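# Fold the laundry bag's lid fully open

## Task

Swing the lid of the already unzipped laundry bag open until it is as far back as it can go. When you finish, both garments have to be wholly inside the bag, and the bag and the bin both have to be standing on the table.

## Robot and tools

ROBOT. Two arms, left_arm and right_arm. Each base sits on a tilted plate, and both plates hang from one metal frame behind the arms. In a "too close" message, a plate and its half of the frame count as part of the arm on it. Calibrated bases in the scene frame: left_arm at (+0.038, +0.326, +0.115) m, quat_wxyz (+0.997, -0.062, +0.048, -0.011), gravity-up in its base frame (-0.095, -0.124, +0.988); right_arm at (-0.049, -0.324, +0.115) m, quat_wxyz (+0.997, +0.062, +0.048, +0.001), up (-0.095, +0.124, +0.988).

FRAMES. Scene frame: origin at table-top height, halfway between the nominal bases; +x points out over the table, +z up, left_arm on +y. Arm names do not match image left/right. Gripper poses, velocities and wrist-camera poses are given in that arm's own base frame; fixed cameras and the table use the scene frame. On the gripper, fingers point along +z and close along y; end_effector_position is the spot between the pads, roughly 1 cm short of the tips. Printed hand poses can be off by a few cm, worse at long reach.

JOINT ORDER (per arm, in every row and list): shoulder, elbow, waist, wrist pitch, wrist yaw, wrist roll. Stated ranges (rad): shoulder 0.000 to 3.142, elbow 0.000 to 3.142, waist -2.618 to 3.054, wrist pitch -1.571 to 1.571, wrist yaw -1.571 to 1.571, wrist roll -2.094 to 2.094. True ends may differ by up to 0.059 either way.

ROW FORMAT. One row = 14 numbers in [-1, 1], always both arms: left_arm's 6 joint values then its opening, then right_arm's 6 joint values then its opening. Joint values are offsets, scaled so 1.0 equals 2.224 rad for shoulder, elbow and waist and 8.485 rad for the three wrist joints. They count from the arm's Joint targets as they were when the action (or move) began, not from the previous row, so sending the same offset twice moves twice. Send 0 for a joint to keep or re-command its present target. The opening is absolute: +1 fully open, -1 closed; to leave a gripper unchanged resend its current command (0 is a half-open command, not "no change").

execute_actions(actions, cameras). actions is a list of actions; each action is a list of up to 15 rows, one per 1/30 s step; a short list repeats its final row to fill 15 steps (0.5 s per action). An action is rejected for both arms if it would push any joint more than 0.059 rad beyond its range; the whole call is rejected if an action is malformed or the first fails that check. An empty list just reports state and images. cameras: list of names; omitted, null or ["all"] gives all, [] gives none; an unknown name invalidates the call.

move(target, speed, blend, opening_speed, blocking, cameras). target is one 14-number row, or a list of up to 15 rows sharing at most 10 s; every row's offsets count from the same starting Joint targets. All joints move together, so the hand follows a curve; nothing avoids obstacles or the other arm. speed: peak rad/s of the joint with farthest to go, 0.01 to 12.57, default 0.5, one value or one per target. blend: rad, corner rounding in a list. opening_speed: opening-scale units per second, 0.2 or more; use it slow when squeezing soft things. blocking=false returns after about 0.5 s while it runs. Result adds a "move:" line: done, off_target (at rest more than 0.035 rad from target), moving, held, fault, and possibly limits=held. Faster moves and targets set deeper past a contact hit and press harder.

wait(seconds 0 to 10, cameras): lets time pass holding commands. stop(cameras): brakes a running move. zoom_image(camera, region [x0, y0, x1, y1] pixels, max 504 by 504) on cam_head_left, cam_head_right, cam_high, cam_left_wrist or cam_right_wrist, using its latest image. finished_scene(scene 1) ends the scene permanently.

MOTION LIMITS. Each step a joint target may lead its measured angle by at most 0.339 rad (big joints) or 2.2 rad (wrist). If targets would put a gripper over 200 mm from where it is, that arm's targets are scaled back. Big displacements may need several actions; tiny ones may not start.

RESULT LINES. Joint positions and Joint velocities: per arm, six joints then finger-pad gap (m; 0.094 open). "within noise" means the arm is still. Joint targets: what your next offsets count from. Tool commands: current opening commands. grip_measured: measured opening on the command scale (reads up to about 2.7 mm wide when empty). Joint torques: total drive output incl. gravity, positive toward larger angle; first three wrap at ±28 N m. Step readings list joint angles at some steps of an action call. "joint sent to its limit", "joint command not followed" (clearance check changed targets), MOTOR HOT (75 °C) and OVER-TEMPERATURE FAULT (90 °C: arm folds and idles for good) are warnings.

GRIPPING. Commanded openings are tracked by grip_measured, so touch shows no stop; about 0.05 below the touch reading (more for small, round or soft items) the gripper squeezes at full force, roughly 50 to 64 N per pad. To release, command well above grip_measured.

CAMERAS. cam_head_left and cam_head_right 896x504 (head, near scene x -0.22 to -0.24, z 0.9), cam_high 896x504 (at x 1.32, z 1.25, facing back over the table), cam_left_wrist and cam_right_wrist 672x504 fisheye. Calibrations are approximate; fixed cameras may have shifted a few mm or degrees.

AVOID. Dropping things, releasing moving parts, fast impacts, hard shoves, arms pressing or gripping each other, anything leaving the table, garments coming out of the bag, tipping bag or bin, and holding arms stretched or pushing against obstacles (motors heat). To end a push, command targets back past the measured angles. Loose objects may get occasional small nudges.

Each tool is called after ">>>" by a JSON object that holds its "name" and its "arguments", one argument or row to a line.

## Session

>>> {"name": "execute_actions", "arguments": {
  "actions": []
}}

Scene clock: 0.00 s.
left_arm: end_effector_position=(+0.4130, -0.0422, +0.2778) grip_measured=+1.000 end_effector_quat_wxyz=(+0.776, +0.059, +0.590, +0.216) | right_arm: end_effector_position=(+0.3859, +0.0274, +0.2618) grip_measured=+1.000 end_effector_quat_wxyz=(+0.253, +0.177, +0.950, -0.044)
Joint names: [shoulder, elbow, waist, wrist pitch, wrist yaw, wrist roll]
Joint positions: left_arm=[1.544 0.505 -0.286 1.374 -0.434 0.516 0.094] | right_arm=[1.667 1.827 0.187 -1.275 0.259 0.494 0.094]
Joint velocities: within noise
Joint torques (N m): no reading
Motor temperatures (°C): left_arm=[27 35 25 34 26 25 23] | right_arm=[31 32 27 32 27 25 22]
Heat: left arm: 35 °C; right arm: 32 °C.
Joint targets: left_arm=[1.543 0.506 -0.287 1.364 -0.432 0.514] | right_arm=[1.657 1.837 0.189 -1.274 0.263 0.493]
Tool commands: left_gripper/opening=+1.0 right_gripper/opening=+1.0

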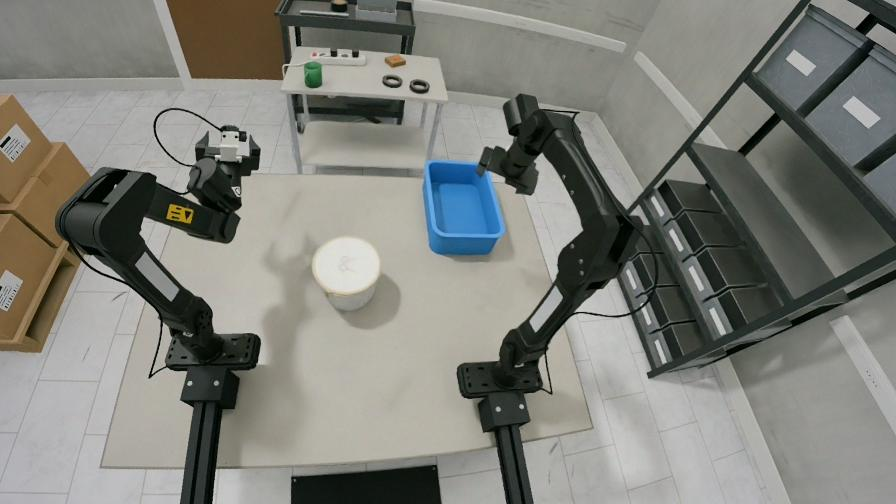

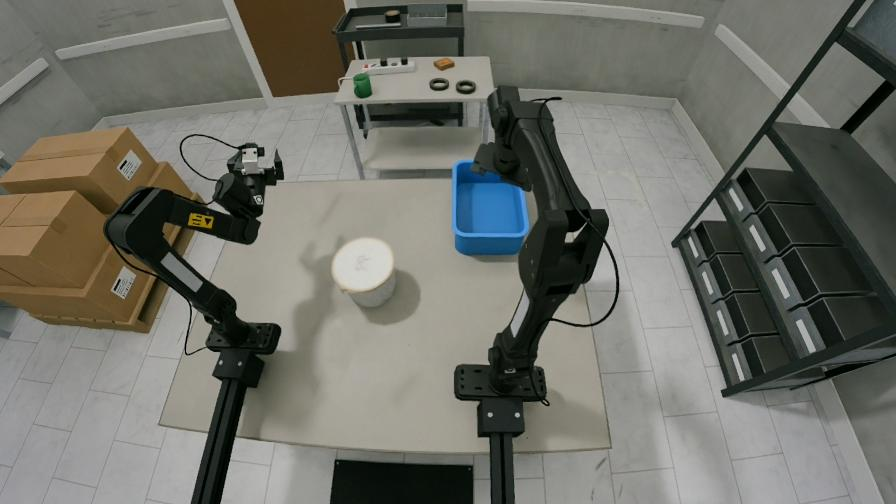

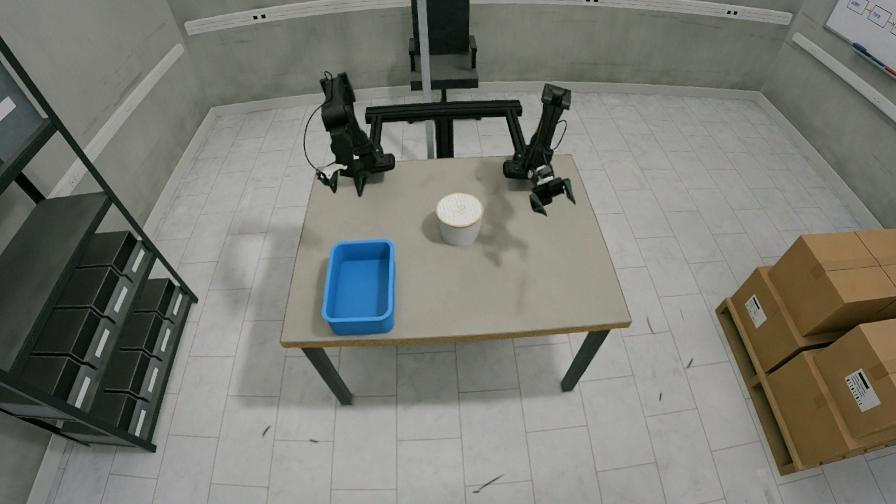

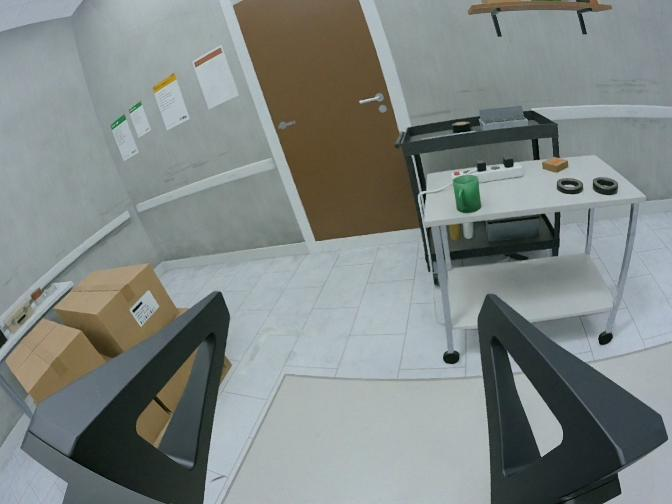

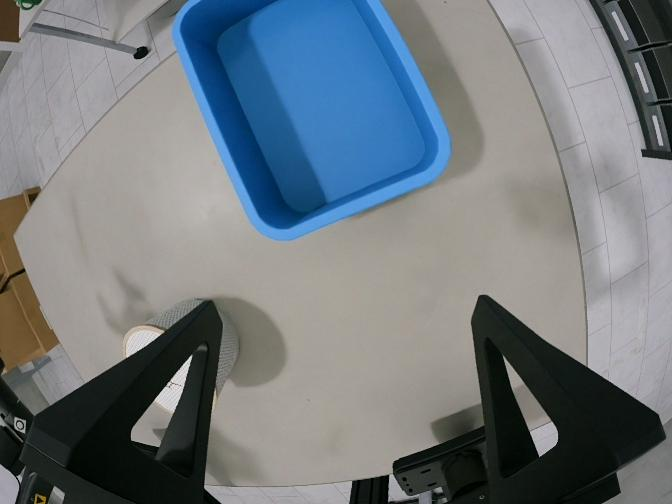

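>>> {"name": "zoom_image", "arguments": {
  "camera": "cam_head_left",
  "region": [290, 220, 410, 330]
}}

>>> {"name": "zoom_image", "arguments": {
  "camera": "cam_head_right",
  "region": [310, 220, 430, 330]
}}

>>> {"name": "zoom_image", "arguments": {
  "camera": "cam_high",
  "region": [410, 170, 510, 260]
}}

>>> {"name": "zoom_image", "arguments": {
  "camera": "cam_right_wrist",
  "region": [90, 270, 260, 430]
}}

Scaled by 4.200 from the camera's 896x504 image, which has a finer 1280x720 frame.

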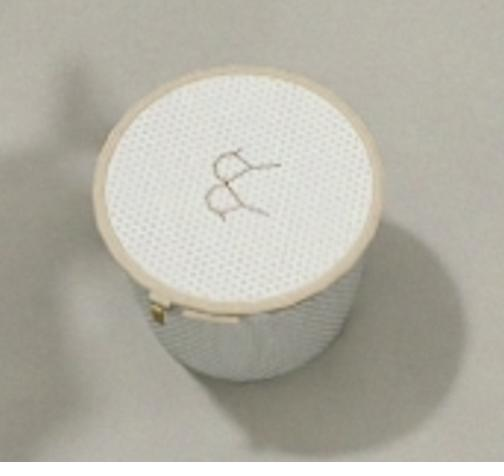

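Scaled by 4.200 from the camera's 896x504 image, which has a finer 1280x720 frame.

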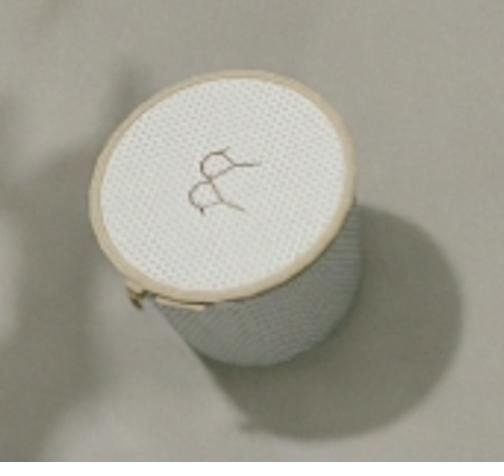

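Scaled by 5.040 from the camera's 896x504 image, which has a finer 1280x720 frame.

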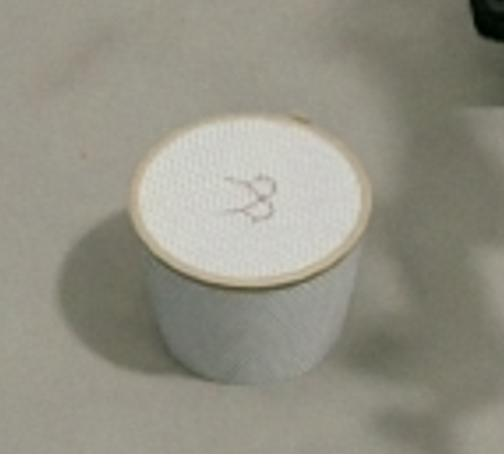

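Scaled by 2.965 from the camera's 672x504 image, which has a finer 960x720 frame.

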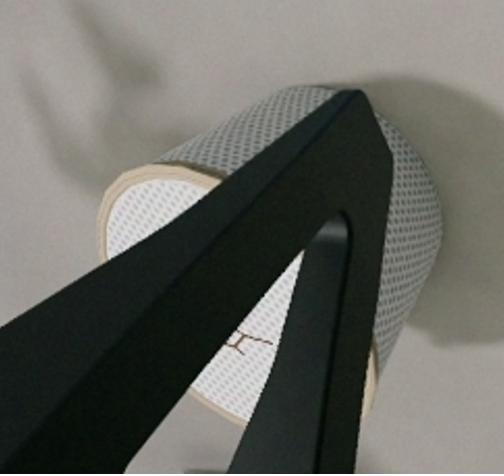

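>>> {"name": "move", "arguments": {
  "target": [0,0,0,0,0,0,1,-0.2896,-0.3759,0.3494,0.0455,-0.0074,-0.0581,1],
  "speed": 1.0,
  "cameras": ["cam_right_wrist","cam_head_right"]
}}

Scene clock: 141.17 s.
left_arm: end_effector_position=(+0.4130, -0.0422, +0.2778) grip_measured=+1.000 end_effector_quat_wxyz=(+0.776, +0.059, +0.590, +0.216) | right_arm: end_effector_position=(+0.1892, +0.2079, +0.2088) grip_measured=+1.000 end_effector_quat_wxyz=(+0.331, -0.401, +0.852, +0.064)
Joint names: [shoulder, elbow, waist, wrist pitch, wrist yaw, wrist roll]
Joint positions: left_arm=[1.544 0.505 -0.286 1.374 -0.434 0.516 0.094] | right_arm=[1.026 1.016 0.958 -0.9 0.205 0.009 0.094]
Joint velocities: within noise
Joint torques (N m): left_arm=[-6.95 7.49 -0.85 1.6 0.2 0.02] | right_arm=[-2.82 5.05 0.88 1.37 -0.03 -0.12]
Motor temperatures (°C): left_arm=[29 36 25 37 26 24 23] | right_arm=[36 33 26 30 26 25 22]
Heat: left arm: 37 °C; right arm: 36 °C.
Joint targets: left_arm=[1.543 0.506 -0.287 1.364 -0.432 0.514] | right_arm=[1.012 1.001 0.967 -0.888 0.200 0.001]
move: done
camera_calibration:
cam_right_wrist: T_world_to_cam=[[0.703912, -0.702058, 0.107813, -0.00601279], [-0.703417, -0.710086, -0.0313295, 0.312481], [0.0985515, -0.0537842, -0.993677, 0.304058], [0, 0, 0, 1]] pos_world=[0.194072, 0.234021, 0.312573]
Images, in order (width x height): cam_head_right 896x504, cam_right_wrist 672x504.

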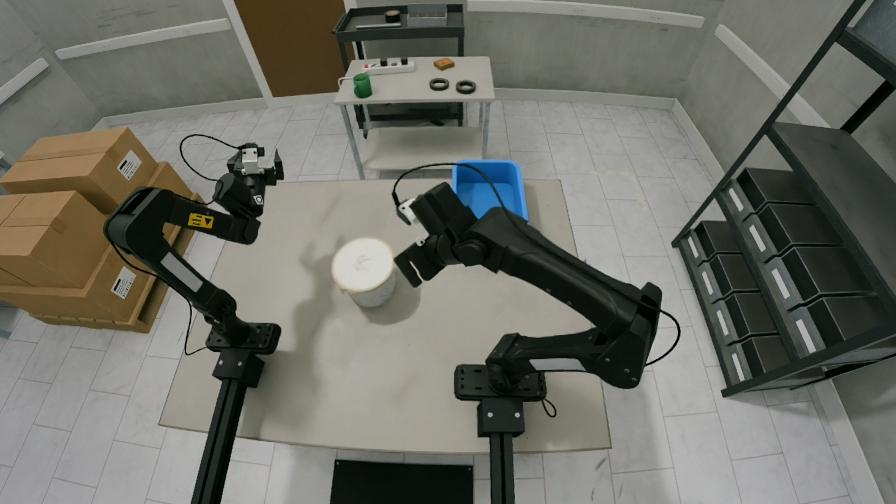

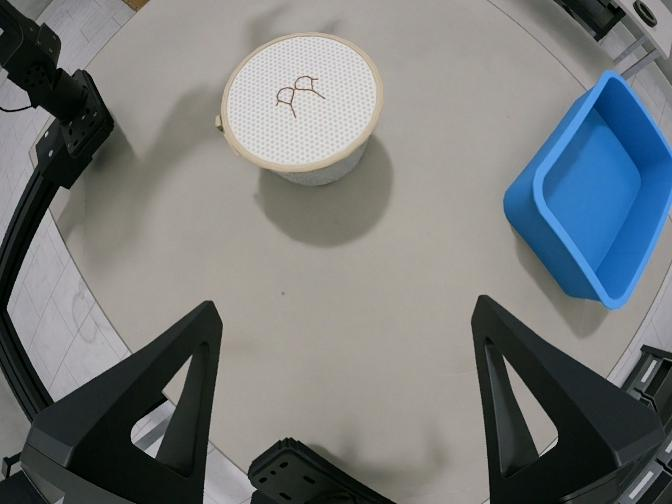

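>>> {"name": "zoom_image", "arguments": {
  "camera": "cam_right_wrist",
  "region": [200, 20, 400, 200]
}}

>>> {"name": "zoom_image", "arguments": {
  "camera": "cam_right_wrist",
  "region": [205, 95, 285, 175]
}}

Scaled by 2.520 from the camera's 672x504 image, which has a finer 960x720 frame.

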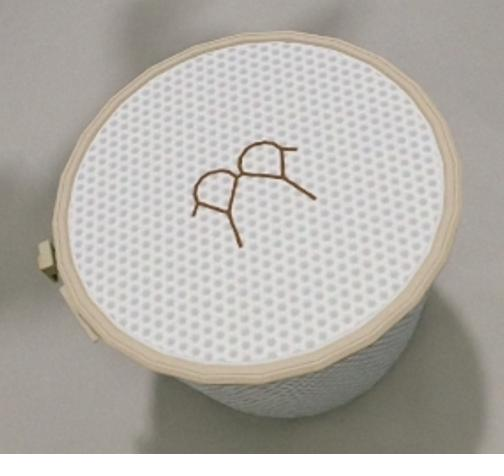

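Scaled by 6.300 from the camera's 672x504 image, which has a finer 960x720 frame.

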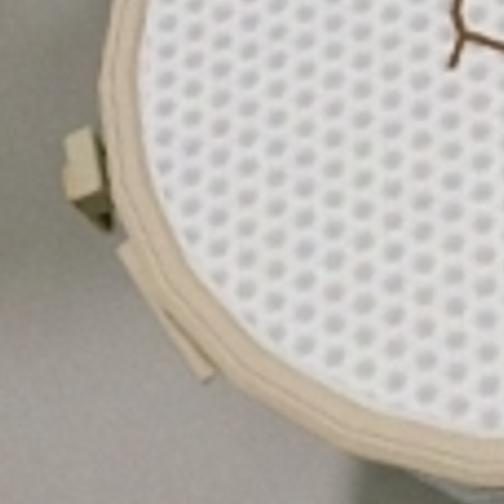

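>>> {"name": "move", "arguments": {
  "target": [
    [0,0,0,0,0,0,1,0,0,-0.4348,0,0,0,1],
    [0,0,0,0,0,0,1,0.5854,-0.031,-0.4541,0.2675,-0.1933,0.185,1]
  ],
  "speed": 1.2,
  "blend": 0.2,
  "cameras": ["cam_right_wrist","cam_head_right"]
}}

Scene clock: 208.87 s.
left_arm: end_effector_position=(+0.4130, -0.0422, +0.2778) grip_measured=+1.000 end_effector_quat_wxyz=(+0.776, +0.059, +0.590, +0.216) | right_arm: end_effector_position=(+0.4095, +0.1619, +0.0927) grip_measured=+1.000 end_effector_quat_wxyz=(+0.072, +0.055, +0.704, +0.704)
Joint names: [shoulder, elbow, waist, wrist pitch, wrist yaw, wrist roll]
Joint positions: left_arm=[1.544 0.505 -0.286 1.374 -0.434 0.516 0.094] | right_arm=[2.295 0.946 -0.038 1.369 -1.429 1.568 0.094]
Joint velocities: within noise
Joint torques (N m): left_arm=[-6.97 7.35 -0.8 1.63 0.18 -0.08] | right_arm=[-8.35 2.04 0.7 1.28 -0.17 -0.01]
Motor temperatures (°C): left_arm=[28 36 24 37 26 23 23] | right_arm=[31 34 26 32 26 25 22]
Heat: left arm: 37 °C; right arm: 34 °C.
Joint targets: left_arm=[1.543 0.506 -0.287 1.364 -0.432 0.514] | right_arm=[2.315 0.932 -0.043 1.381 -1.440 1.570]
move: done
camera_calibration:
cam_right_wrist: T_world_to_cam=[[-0.0322392, 0.0230064, -0.999215, 0.105734], [-0.893142, -0.449396, 0.0184697, 0.461981], [-0.448618, 0.893036, 0.0350361, 0.139896], [0, 0, 0, 1]] pos_world=[0.478783, 0.0802481, 0.092217]
Images, in order (width x height): cam_head_right 896x504, cam_right_wrist 672x504.

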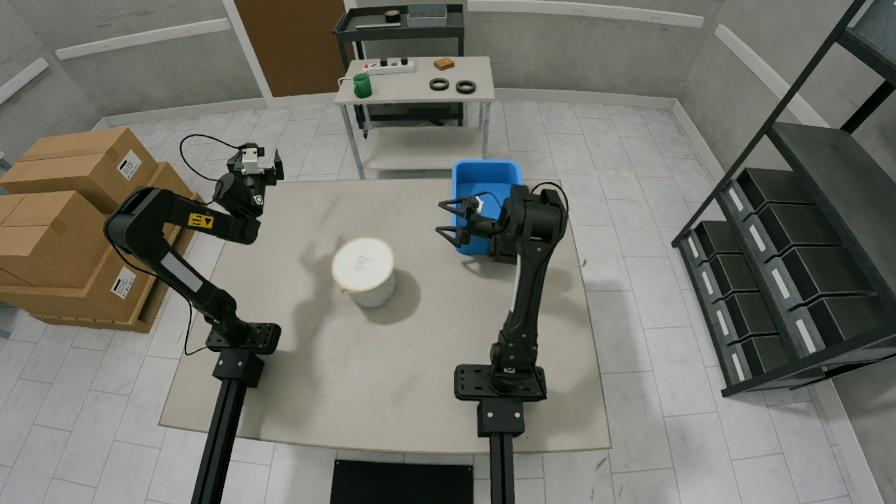

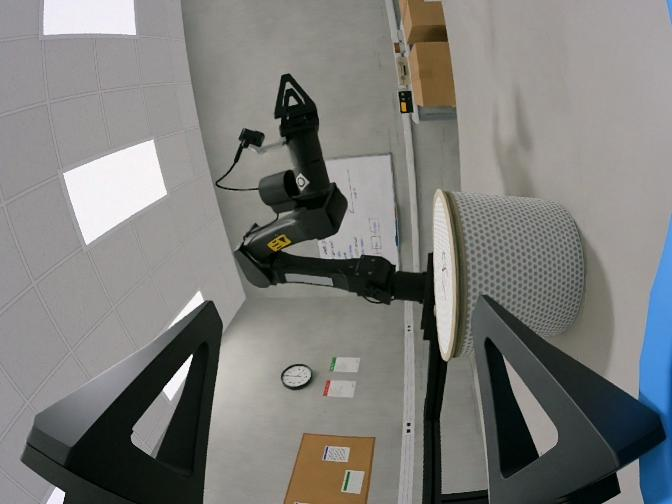

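>>> {"name": "zoom_image", "arguments": {
  "camera": "cam_right_wrist",
  "region": [410, 180, 600, 370]
}}

>>> {"name": "zoom_image", "arguments": {
  "camera": "cam_right_wrist",
  "region": [425, 180, 485, 240]
}}

>>> {"name": "zoom_image", "arguments": {
  "camera": "cam_right_wrist",
  "region": [425, 310, 485, 370]
}}

Scaled by 2.653 from the camera's 672x504 image, which has a finer 960x720 frame.

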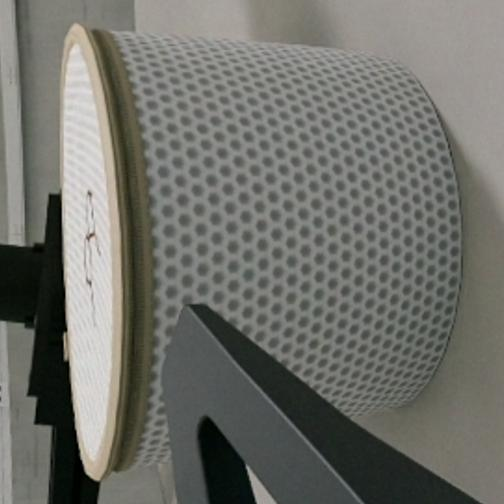

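Scaled by 8.400 from the camera's 672x504 image, which has a finer 960x720 frame.

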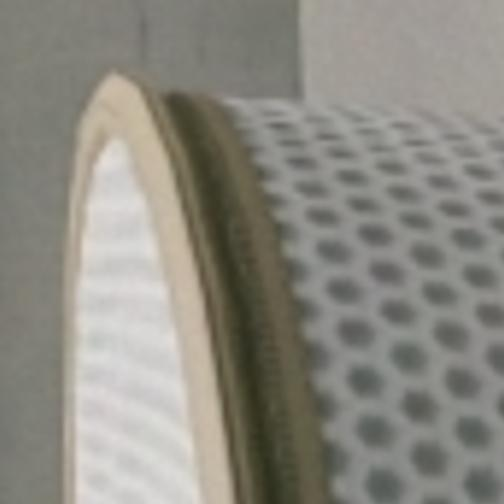

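Scaled by 8.400 from the camera's 672x504 image, which has a finer 960x720 frame.

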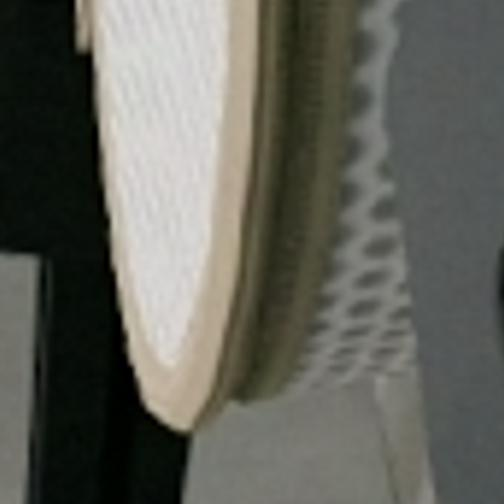

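>>> {"name": "move", "arguments": {
  "target": [0,0,0,0,0,0,1,0.0364,-0.0967,0.0885,0.0057,0.013,-0.0448,0],
  "speed": 0.6,
  "cameras": ["cam_right_wrist","cam_head_right","cam_high"]
}}

Scene clock: 295.10 s.
left_arm: end_effector_position=(+0.4130, -0.0422, +0.2778) grip_measured=+1.000 end_effector_quat_wxyz=(+0.776, +0.059, +0.590, +0.216) | right_arm: end_effector_position=(+0.3300, +0.2252, +0.0266) grip_measured=+0.003 end_effector_quat_wxyz=(+0.081, -0.024, +0.725, +0.684)
Joint names: [shoulder, elbow, waist, wrist pitch, wrist yaw, wrist roll]
Joint positions: left_arm=[1.544 0.505 -0.286 1.374 -0.434 0.516 0.094] | right_arm=[2.38 0.723 0.148 1.434 -1.332 1.203 0.047]
Joint velocities: within noise
Joint torques (N m): left_arm=[-6.82 7.36 -0.7 1.58 0.14 0.01] | right_arm=[-7.66 1.25 1.5 1.16 -0.11 -0.15]
Motor temperatures (°C): left_arm=[28 36 24 38 26 23 23] | right_arm=[33 31 26 32 26 25 22]
Heat: left arm: 38 °C; right arm: 33 °C.
Joint targets: left_arm=[1.543 0.506 -0.287 1.364 -0.432 0.514] | right_arm=[2.396 0.717 0.154 1.430 -1.329 1.190]
move: done
camera_calibration:
cam_right_wrist: T_world_to_cam=[[0.0876716, -0.04581, -0.995096, 0.0114587], [-0.842931, -0.53573, -0.0496026, 0.42536], [-0.53083, 0.843146, -0.0855829, 0.0915228], [0, 0, 0, 1]] pos_world=[0.406127, 0.151236, 0.0403343]
Images, in order (width x height): cam_head_right 896x504, cam_high 896x504, cam_right_wrist 672x504.

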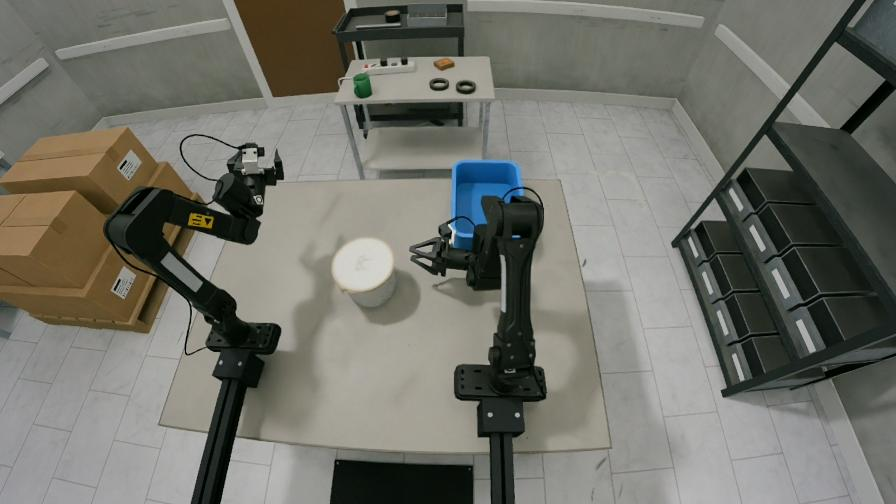

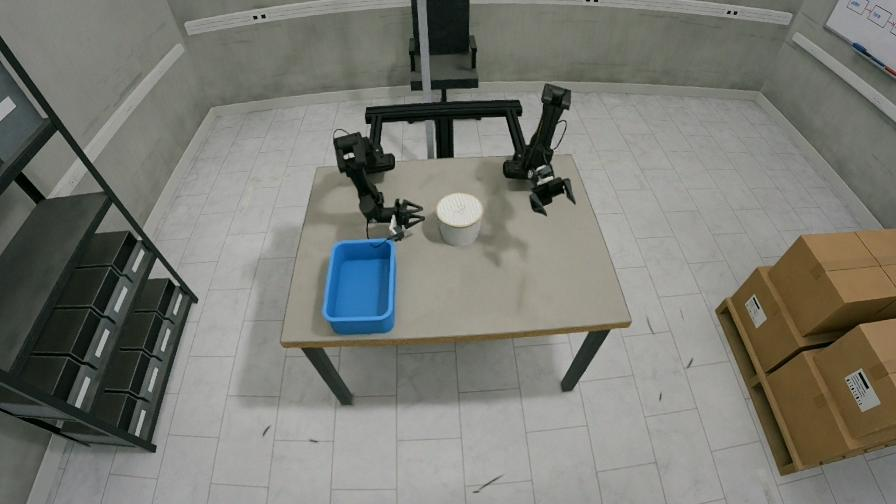

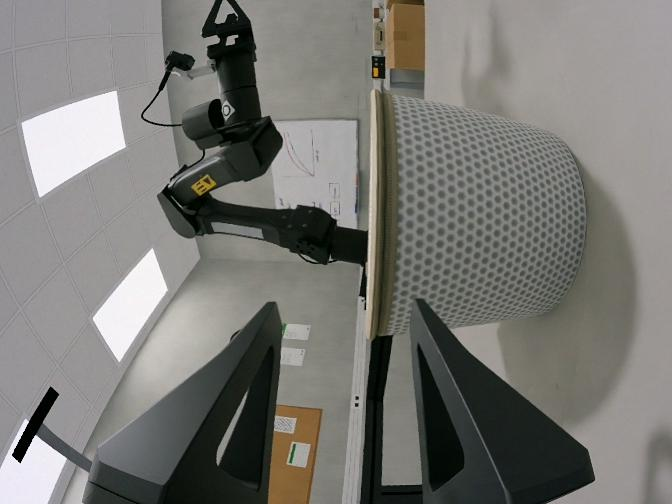

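>>> {"name": "zoom_image", "arguments": {
  "camera": "cam_right_wrist",
  "region": [330, 230, 450, 350]
}}

Scaled by 4.200 from the camera's 672x504 image, which has a finer 960x720 frame.

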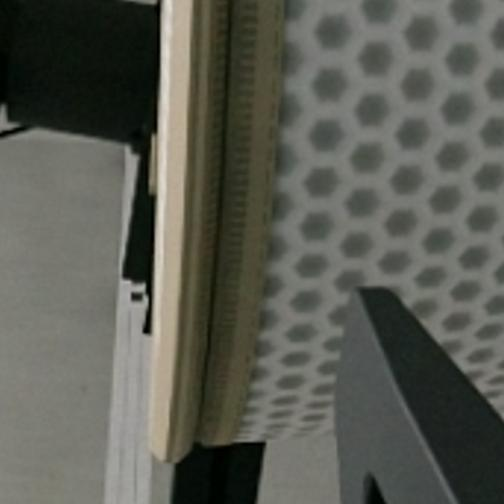

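>>> {"name": "move", "arguments": {
  "target": [0,0,0,0,0,0,1,0.0112,0.0243,0.0625,-0.0035,0.0163,0,0],
  "speed": 0.15,
  "cameras": ["cam_right_wrist","cam_head_right"]
}}

>>> {"name": "zoom_image", "arguments": {
  "camera": "cam_right_wrist",
  "region": [250, 200, 450, 350]
}}

Scene clock: 334.60 s.
left_arm: end_effector_position=(+0.4130, -0.0422, +0.2778) grip_measured=+1.000 end_effector_quat_wxyz=(+0.776, +0.059, +0.590, +0.216) | right_arm: end_effector_position=(+0.3266, +0.2687, +0.0160) grip_measured=+0.003 end_effector_quat_wxyz=(+0.078, -0.023, +0.737, +0.671)
Joint names: [shoulder, elbow, waist, wrist pitch, wrist yaw, wrist roll]
Joint positions: left_arm=[1.544 0.505 -0.286 1.374 -0.434 0.516 0.094] | right_arm=[2.401 0.756 0.283 1.406 -1.194 1.202 0.047]
Joint velocities: within noise
Joint torques (N m): left_arm=[-6.98 7.36 -0.91 1.62 0.16 -0.05] | right_arm=[-7.56 3.19 1.89 1.2 -0.12 -0.14]
Motor temperatures (°C): left_arm=[28 36 24 38 26 23 23] | right_arm=[35 30 26 31 26 25 22]
Heat: left arm: 38 °C; right arm: 35 °C.
Joint targets: left_arm=[1.543 0.506 -0.287 1.364 -0.432 0.514] | right_arm=[2.420 0.771 0.293 1.400 -1.191 1.190]
move: done
camera_calibration:
cam_right_wrist: T_world_to_cam=[[0.080872, -0.079581, -0.993542, 0.0145599], [-0.842669, -0.537827, -0.0255123, 0.445383], [-0.532323, 0.839291, -0.110556, 0.0541128], [0, 0, 0, 1]] pos_world=[0.402939, 0.195281, 0.0318111]
Images, in order (width x height): cam_head_right 896x504, cam_right_wrist 672x504.

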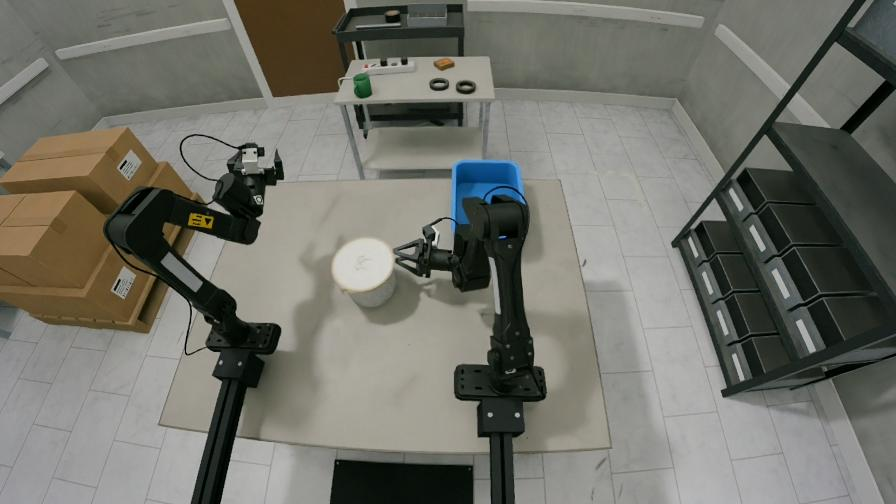

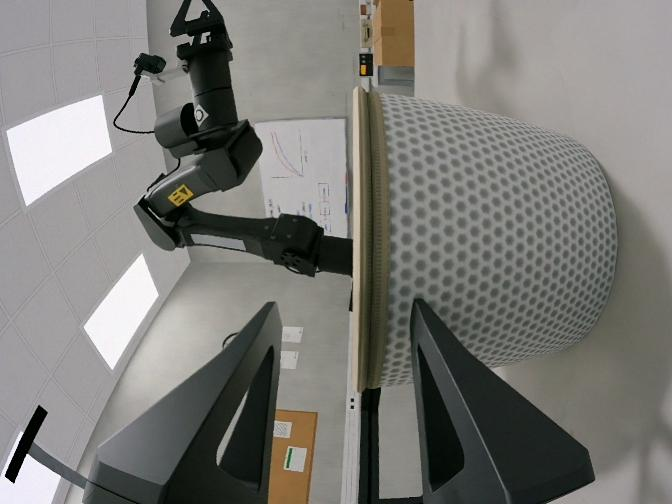

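Scaled by 2.520 from the camera's 672x504 image, which has a finer 960x720 frame.

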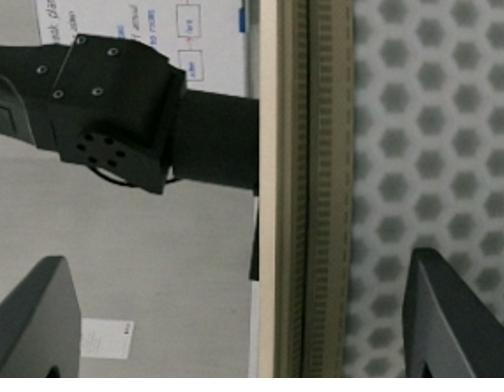

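>>> {"name": "move", "arguments": {
  "target": [0,0,0,0,0,0,1,0.0005,0.0032,0.0079,-0.0007,0.0021,0,0],
  "speed": 0.1,
  "cameras": ["cam_right_wrist"]
}}

>>> {"name": "move", "arguments": {
  "target": [0,0,0,0,0,0,1,-0.0202,-0.0072,0.002,-0.0034,0.0005,0,0],
  "speed": 0.1,
  "cameras": ["cam_right_wrist"]
}}

>>> {"name": "zoom_image", "arguments": {
  "camera": "cam_right_wrist",
  "region": [250, 200, 450, 350]
}}

Scene clock: 367.00 s.
left_arm: end_effector_position=(+0.4130, -0.0422, +0.2778) grip_measured=+1.000 end_effector_quat_wxyz=(+0.776, +0.059, +0.590, +0.216) | right_arm: end_effector_position=(+0.3276, +0.2735, +0.0158) grip_measured=+0.003 end_effector_quat_wxyz=(+0.080, -0.023, +0.738, +0.670)
Joint names: [shoulder, elbow, waist, wrist pitch, wrist yaw, wrist roll]
Joint positions: left_arm=[1.544 0.505 -0.286 1.374 -0.434 0.516 0.094] | right_arm=[2.401 0.763 0.297 1.401 -1.176 1.202 0.047]
Joint velocities: within noise
Joint torques (N m): left_arm=[-6.67 7.13 -0.81 1.62 0.17 -0.07] | right_arm=[-7.53 3.25 2.17 1.2 -0.15 -0.14]
Motor temperatures (°C): left_arm=[28 36 24 38 26 23 23] | right_arm=[33 30 26 31 26 25 22]
Heat: left arm: 38 °C; right arm: 33 °C.
Joint targets: left_arm=[1.543 0.506 -0.287 1.364 -0.432 0.514] | right_arm=[2.422 0.778 0.310 1.394 -1.173 1.190]
move: done
camera_calibration:
cam_right_wrist: T_world_to_cam=[[0.0832523, -0.0836043, -0.993015, 0.014901], [-0.844359, -0.535159, -0.0257329, 0.448604], [-0.52927, 0.840604, -0.115145, 0.0492864], [0, 0, 0, 1]] pos_world=[0.403629, 0.19989, 0.0320159]
Images, in order (width x height): cam_right_wrist 672x504.

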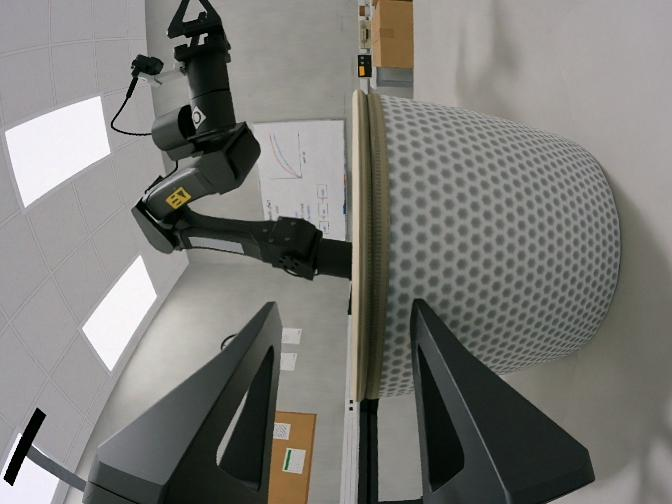

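Scene clock: 367.87 s.
left_arm: end_effector_position=(+0.4130, -0.0422, +0.2778) grip_measured=+1.000 end_effector_quat_wxyz=(+0.776, +0.059, +0.590, +0.216) | right_arm: end_effector_position=(+0.3265, +0.2744, +0.0117) grip_measured=+0.003 end_effector_quat_wxyz=(+0.070, -0.014, +0.742, +0.666)
Joint names: [shoulder, elbow, waist, wrist pitch, wrist yaw, wrist roll]
Joint positions: left_arm=[1.544 0.505 -0.286 1.374 -0.434 0.516 0.094] | right_arm=[2.401 0.763 0.301 1.372 -1.171 1.202 0.047]
Joint velocities: within noise
Joint torques (N m): left_arm=[-6.87 7.21 -0.91 1.62 0.16 -0.03] | right_arm=[-11.03 1.95 2.22 1.2 -0.15 -0.13]
Motor temperatures (°C): left_arm=[28 36 24 38 26 23 23] | right_arm=[33 30 26 31 26 25 22]
Heat: left arm: 38 °C; right arm: 33 °C.
Joint targets: left_arm=[1.543 0.506 -0.287 1.364 -0.432 0.514] | right_arm=[2.377 0.762 0.315 1.365 -1.169 1.190]
move: done
camera_calibration:
cam_right_wrist: T_world_to_cam=[[0.0566537, -0.0932127, -0.994033, 0.0223979], [-0.845407, -0.53412, 0.00190274, 0.447787], [-0.53111, 0.840254, -0.109063, 0.0481456], [0, 0, 0, 1]] pos_world=[0.402864, 0.200805, 0.0266631]
Images, in order (width x height): cam_right_wrist 672x504.

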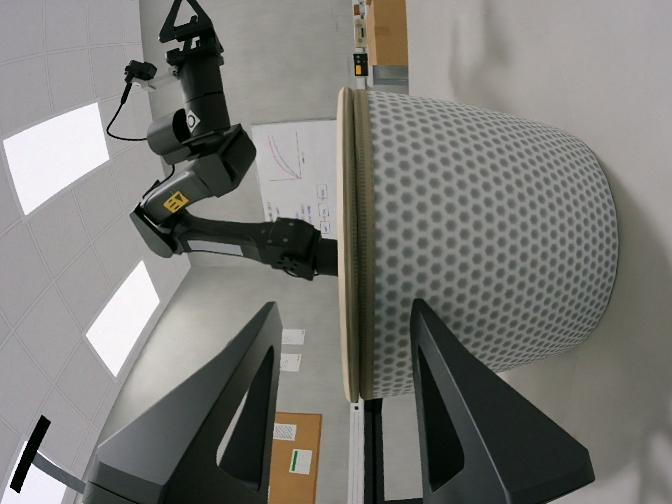

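Scaled by 2.520 from the camera's 672x504 image, which has a finer 960x720 frame.

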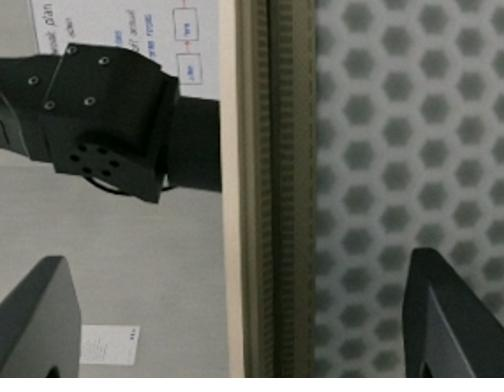

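>>> {"name": "move", "arguments": {
  "target": [0,0,0,0,0,0,1,-0.0265,-0.0153,0.0015,-0.0019,0.0003,0,0],
  "speed": 0.1,
  "cameras": ["cam_right_wrist"]
}}

>>> {"name": "zoom_image", "arguments": {
  "camera": "cam_right_wrist",
  "region": [250, 200, 450, 350]
}}

Scene clock: 379.27 s.
left_arm: end_effector_position=(+0.4130, -0.0422, +0.2778) grip_measured=+1.000 end_effector_quat_wxyz=(+0.776, +0.059, +0.590, +0.216) | right_arm: end_effector_position=(+0.3235, +0.2746, +0.0231) grip_measured=+0.003 end_effector_quat_wxyz=(+0.073, -0.017, +0.741, +0.667)
Joint names: [shoulder, elbow, waist, wrist pitch, wrist yaw, wrist roll]
Joint positions: left_arm=[1.544 0.505 -0.286 1.374 -0.434 0.516 0.094] | right_arm=[2.352 0.738 0.305 1.356 -1.168 1.202 0.047]
Joint velocities: within noise
Joint torques (N m): left_arm=[-6.68 7.21 -0.72 1.66 0.17 -0.07] | right_arm=[-11.71 1.37 2.18 1.21 -0.16 -0.14]
Motor temperatures (°C): left_arm=[28 36 24 38 26 23 23] | right_arm=[34 30 26 31 26 25 22]
Heat: left arm: 38 °C; right arm: 34 °C.
Joint targets: left_arm=[1.543 0.506 -0.287 1.364 -0.432 0.514] | right_arm=[2.318 0.728 0.318 1.349 -1.166 1.190]
move: done
camera_calibration:
cam_right_wrist: T_world_to_cam=[[0.0645994, -0.0914517, -0.993712, 0.0308763], [-0.844929, -0.534848, -0.0057051, 0.445543], [-0.530963, 0.839985, -0.111821, 0.0476428], [0, 0, 0, 1]] pos_world=[0.399754, 0.201102, 0.0385515]
Images, in order (width x height): cam_right_wrist 672x504.

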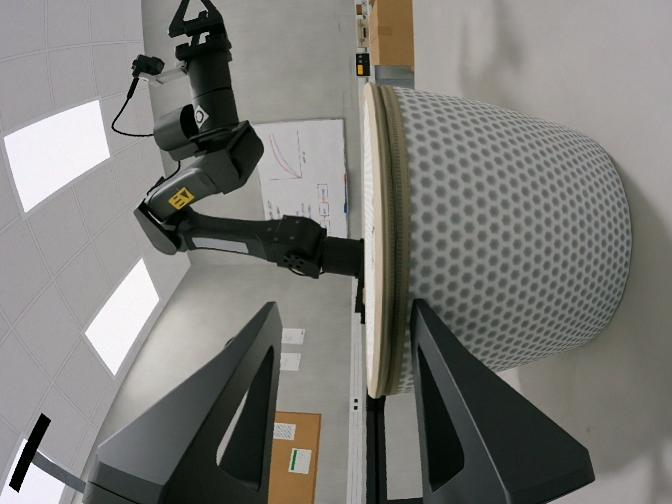

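Scaled by 2.520 from the camera's 672x504 image, which has a finer 960x720 frame.

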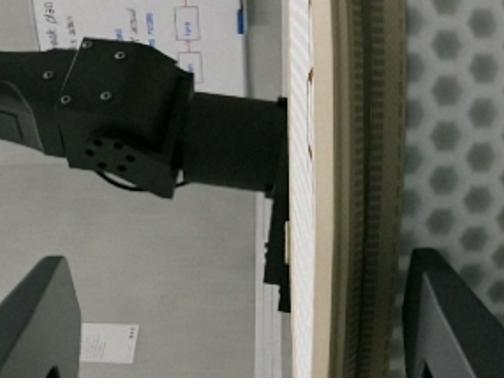

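>>> {"name": "move", "arguments": {
  "target": [0,0,0,0,0,0,1,-0.0148,-0.0035,0.0055,-0.0029,0.0015,0,0],
  "speed": 0.1,
  "cameras": ["cam_right_wrist"]
}}

>>> {"name": "zoom_image", "arguments": {
  "camera": "cam_right_wrist",
  "region": [350, 250, 450, 350]
}}

Scene clock: 392.07 s.
left_arm: end_effector_position=(+0.4130, -0.0422, +0.2778) grip_measured=+1.000 end_effector_quat_wxyz=(+0.776, +0.059, +0.590, +0.216) | right_arm: end_effector_position=(+0.3222, +0.2782, +0.0298) grip_measured=+0.003 end_effector_quat_wxyz=(+0.073, -0.017, +0.742, +0.666)
Joint names: [shoulder, elbow, waist, wrist pitch, wrist yaw, wrist roll]
Joint positions: left_arm=[1.544 0.505 -0.286 1.374 -0.434 0.516 0.094] | right_arm=[2.319 0.73 0.316 1.332 -1.155 1.202 0.047]
Joint velocities: within noise
Joint torques (N m): left_arm=[-6.91 7.34 -1.03 1.61 0.15 -0.06] | right_arm=[-11.7 1.51 2.21 1.22 -0.18 -0.14]
Motor temperatures (°C): left_arm=[28 35 24 38 26 23 23] | right_arm=[37 30 26 31 26 25 22]
Heat: left arm: 38 °C; right arm: 37 °C.
Joint targets: left_arm=[1.543 0.506 -0.287 1.364 -0.432 0.514] | right_arm=[2.285 0.720 0.330 1.324 -1.154 1.190]
move: done
camera_calibration:
cam_right_wrist: T_world_to_cam=[[0.0655692, -0.0945146, -0.993362, 0.0384663], [-0.845091, -0.534599, -0.00491718, 0.446335], [-0.530586, 0.839804, -0.114927, 0.0448192], [0, 0, 0, 1]] pos_world=[0.398452, 0.204607, 0.0455565]
Images, in order (width x height): cam_right_wrist 672x504.

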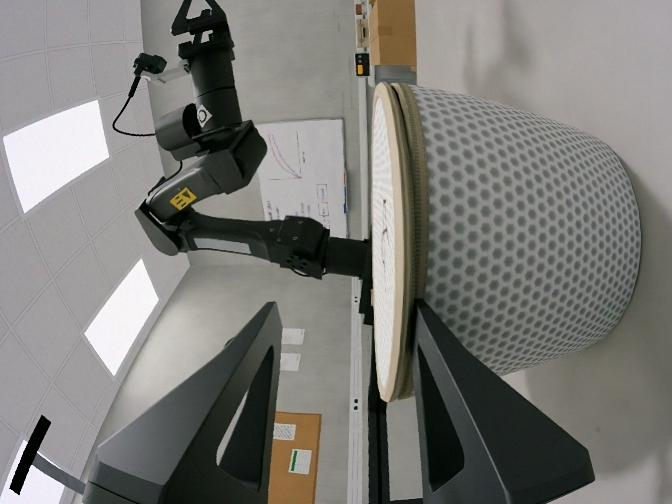

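Scaled by 5.040 from the camera's 672x504 image, which has a finer 960x720 frame.

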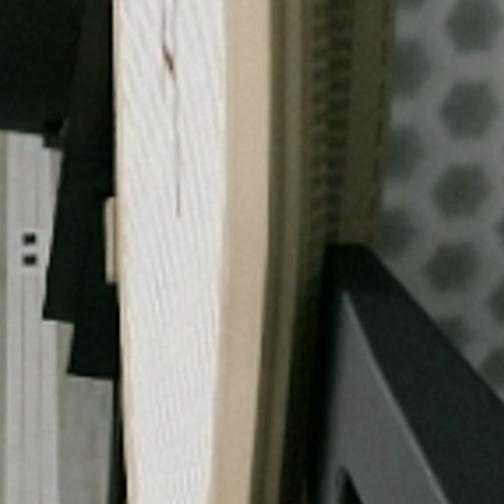

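>>> {"name": "wait", "arguments": {
  "seconds": 0
}}

>>> {"name": "zoom_image", "arguments": {
  "camera": "cam_head_left",
  "region": [300, 220, 420, 310]
}}

>>> {"name": "zoom_image", "arguments": {
  "camera": "cam_head_right",
  "region": [320, 220, 440, 310]
}}

>>> {"name": "zoom_image", "arguments": {
  "camera": "cam_high",
  "region": [400, 170, 500, 250]
}}

Scene clock: 402.73 s.
left_arm: end_effector_position=(+0.4130, -0.0422, +0.2778) grip_measured=+1.000 end_effector_quat_wxyz=(+0.776, +0.059, +0.590, +0.216) | right_arm: end_effector_position=(+0.3223, +0.2781, +0.0296) grip_measured=+0.003 end_effector_quat_wxyz=(+0.073, -0.016, +0.743, +0.666)
Joint names: [shoulder, elbow, waist, wrist pitch, wrist yaw, wrist roll]
Joint positions: left_arm=[1.544 0.505 -0.286 1.374 -0.434 0.516 0.094] | right_arm=[2.319 0.73 0.316 1.331 -1.155 1.202 0.047]
Joint velocities: within noise
Joint torques (N m): left_arm=[-6.74 7.34 -0.55 1.64 0.11 -0.01] | right_arm=[-11.7 1.54 2.19 1.22 -0.15 -0.14]
Motor temperatures (°C): left_arm=[28 35 24 38 26 23 23] | right_arm=[39 30 26 31 26 25 22]
Heat: left arm: 38 °C; right arm: 39 °C.
Joint targets: left_arm=[1.543 0.506 -0.287 1.364 -0.432 0.514] | right_arm=[2.285 0.720 0.330 1.324 -1.154 1.190]
Tool commands: left_gripper/opening=+1.0 right_gripper/opening=+0.0
camera_calibration:
cam_right_wrist: T_world_to_cam=[[0.064438, -0.0951126, -0.993379, 0.038738], [-0.845504, -0.533956, -0.00372133, 0.446398], [-0.530066, 0.840146, -0.114825, 0.044555], [0, 0, 0, 1]] pos_world=[0.398552, 0.204608, 0.0452588]

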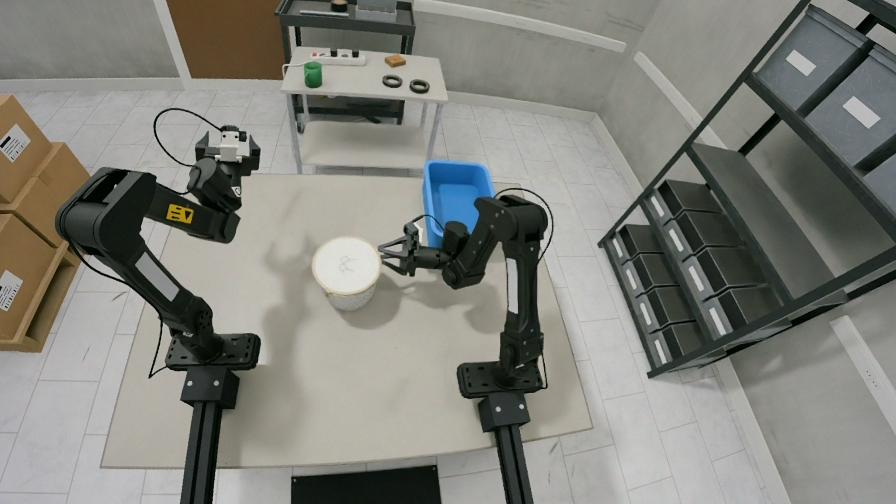

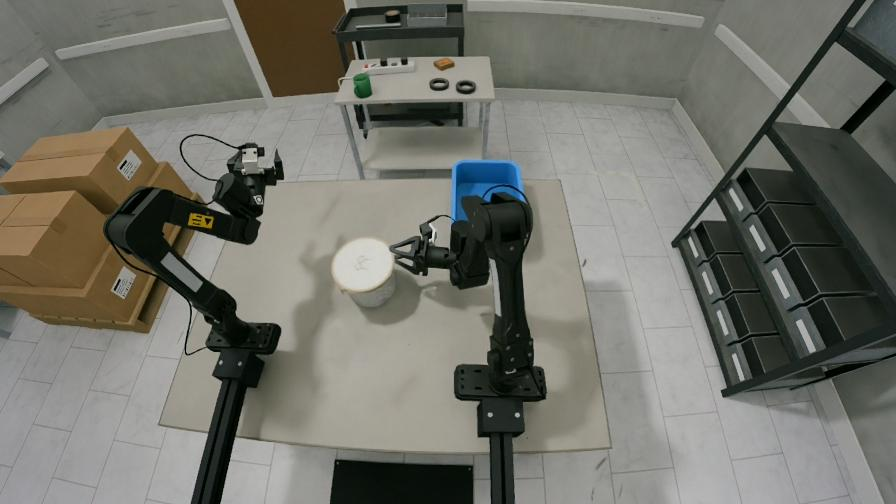

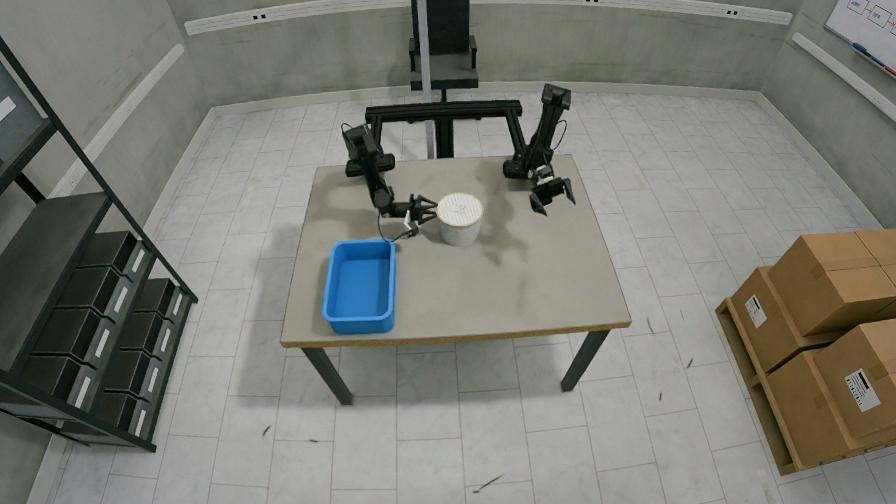

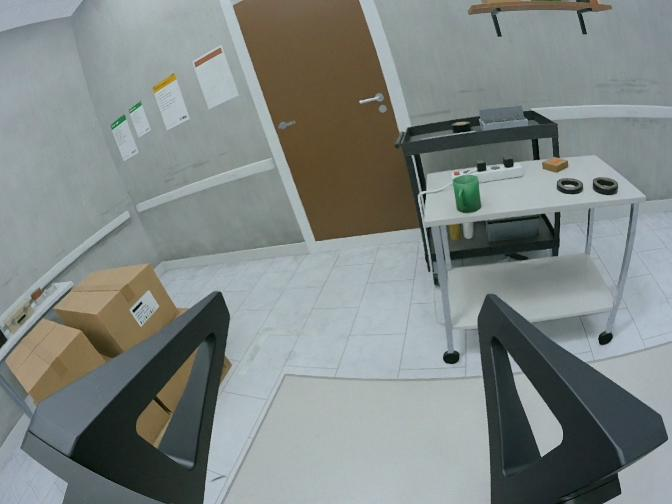

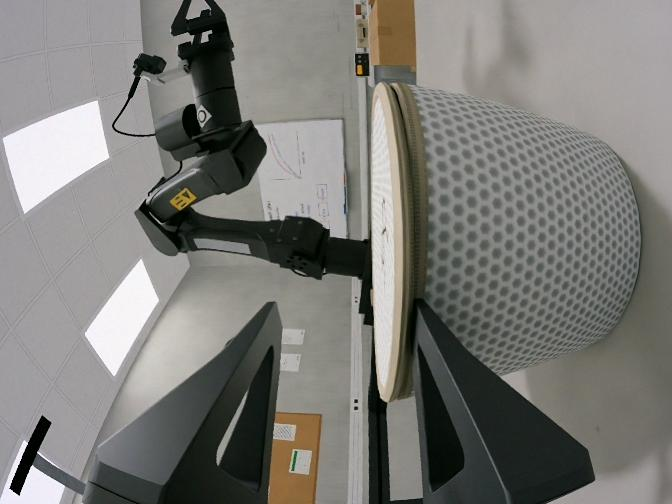

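Scaled by 4.200 from the camera's 896x504 image, which has a finer 1280x720 frame.

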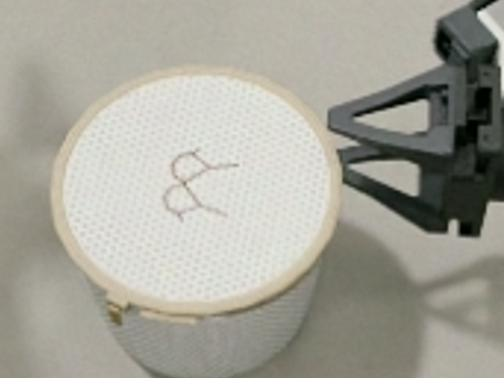

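Scaled by 4.200 from the camera's 896x504 image, which has a finer 1280x720 frame.

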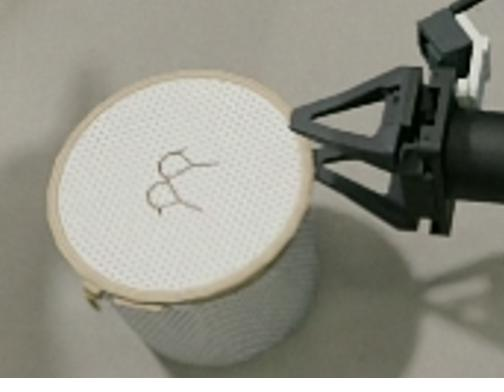

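Scaled by 5.040 from the camera's 896x504 image, which has a finer 1280x720 frame.

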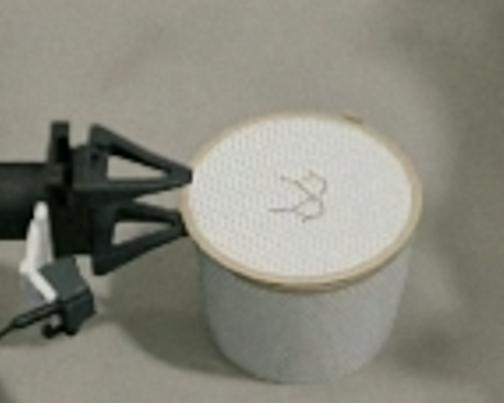

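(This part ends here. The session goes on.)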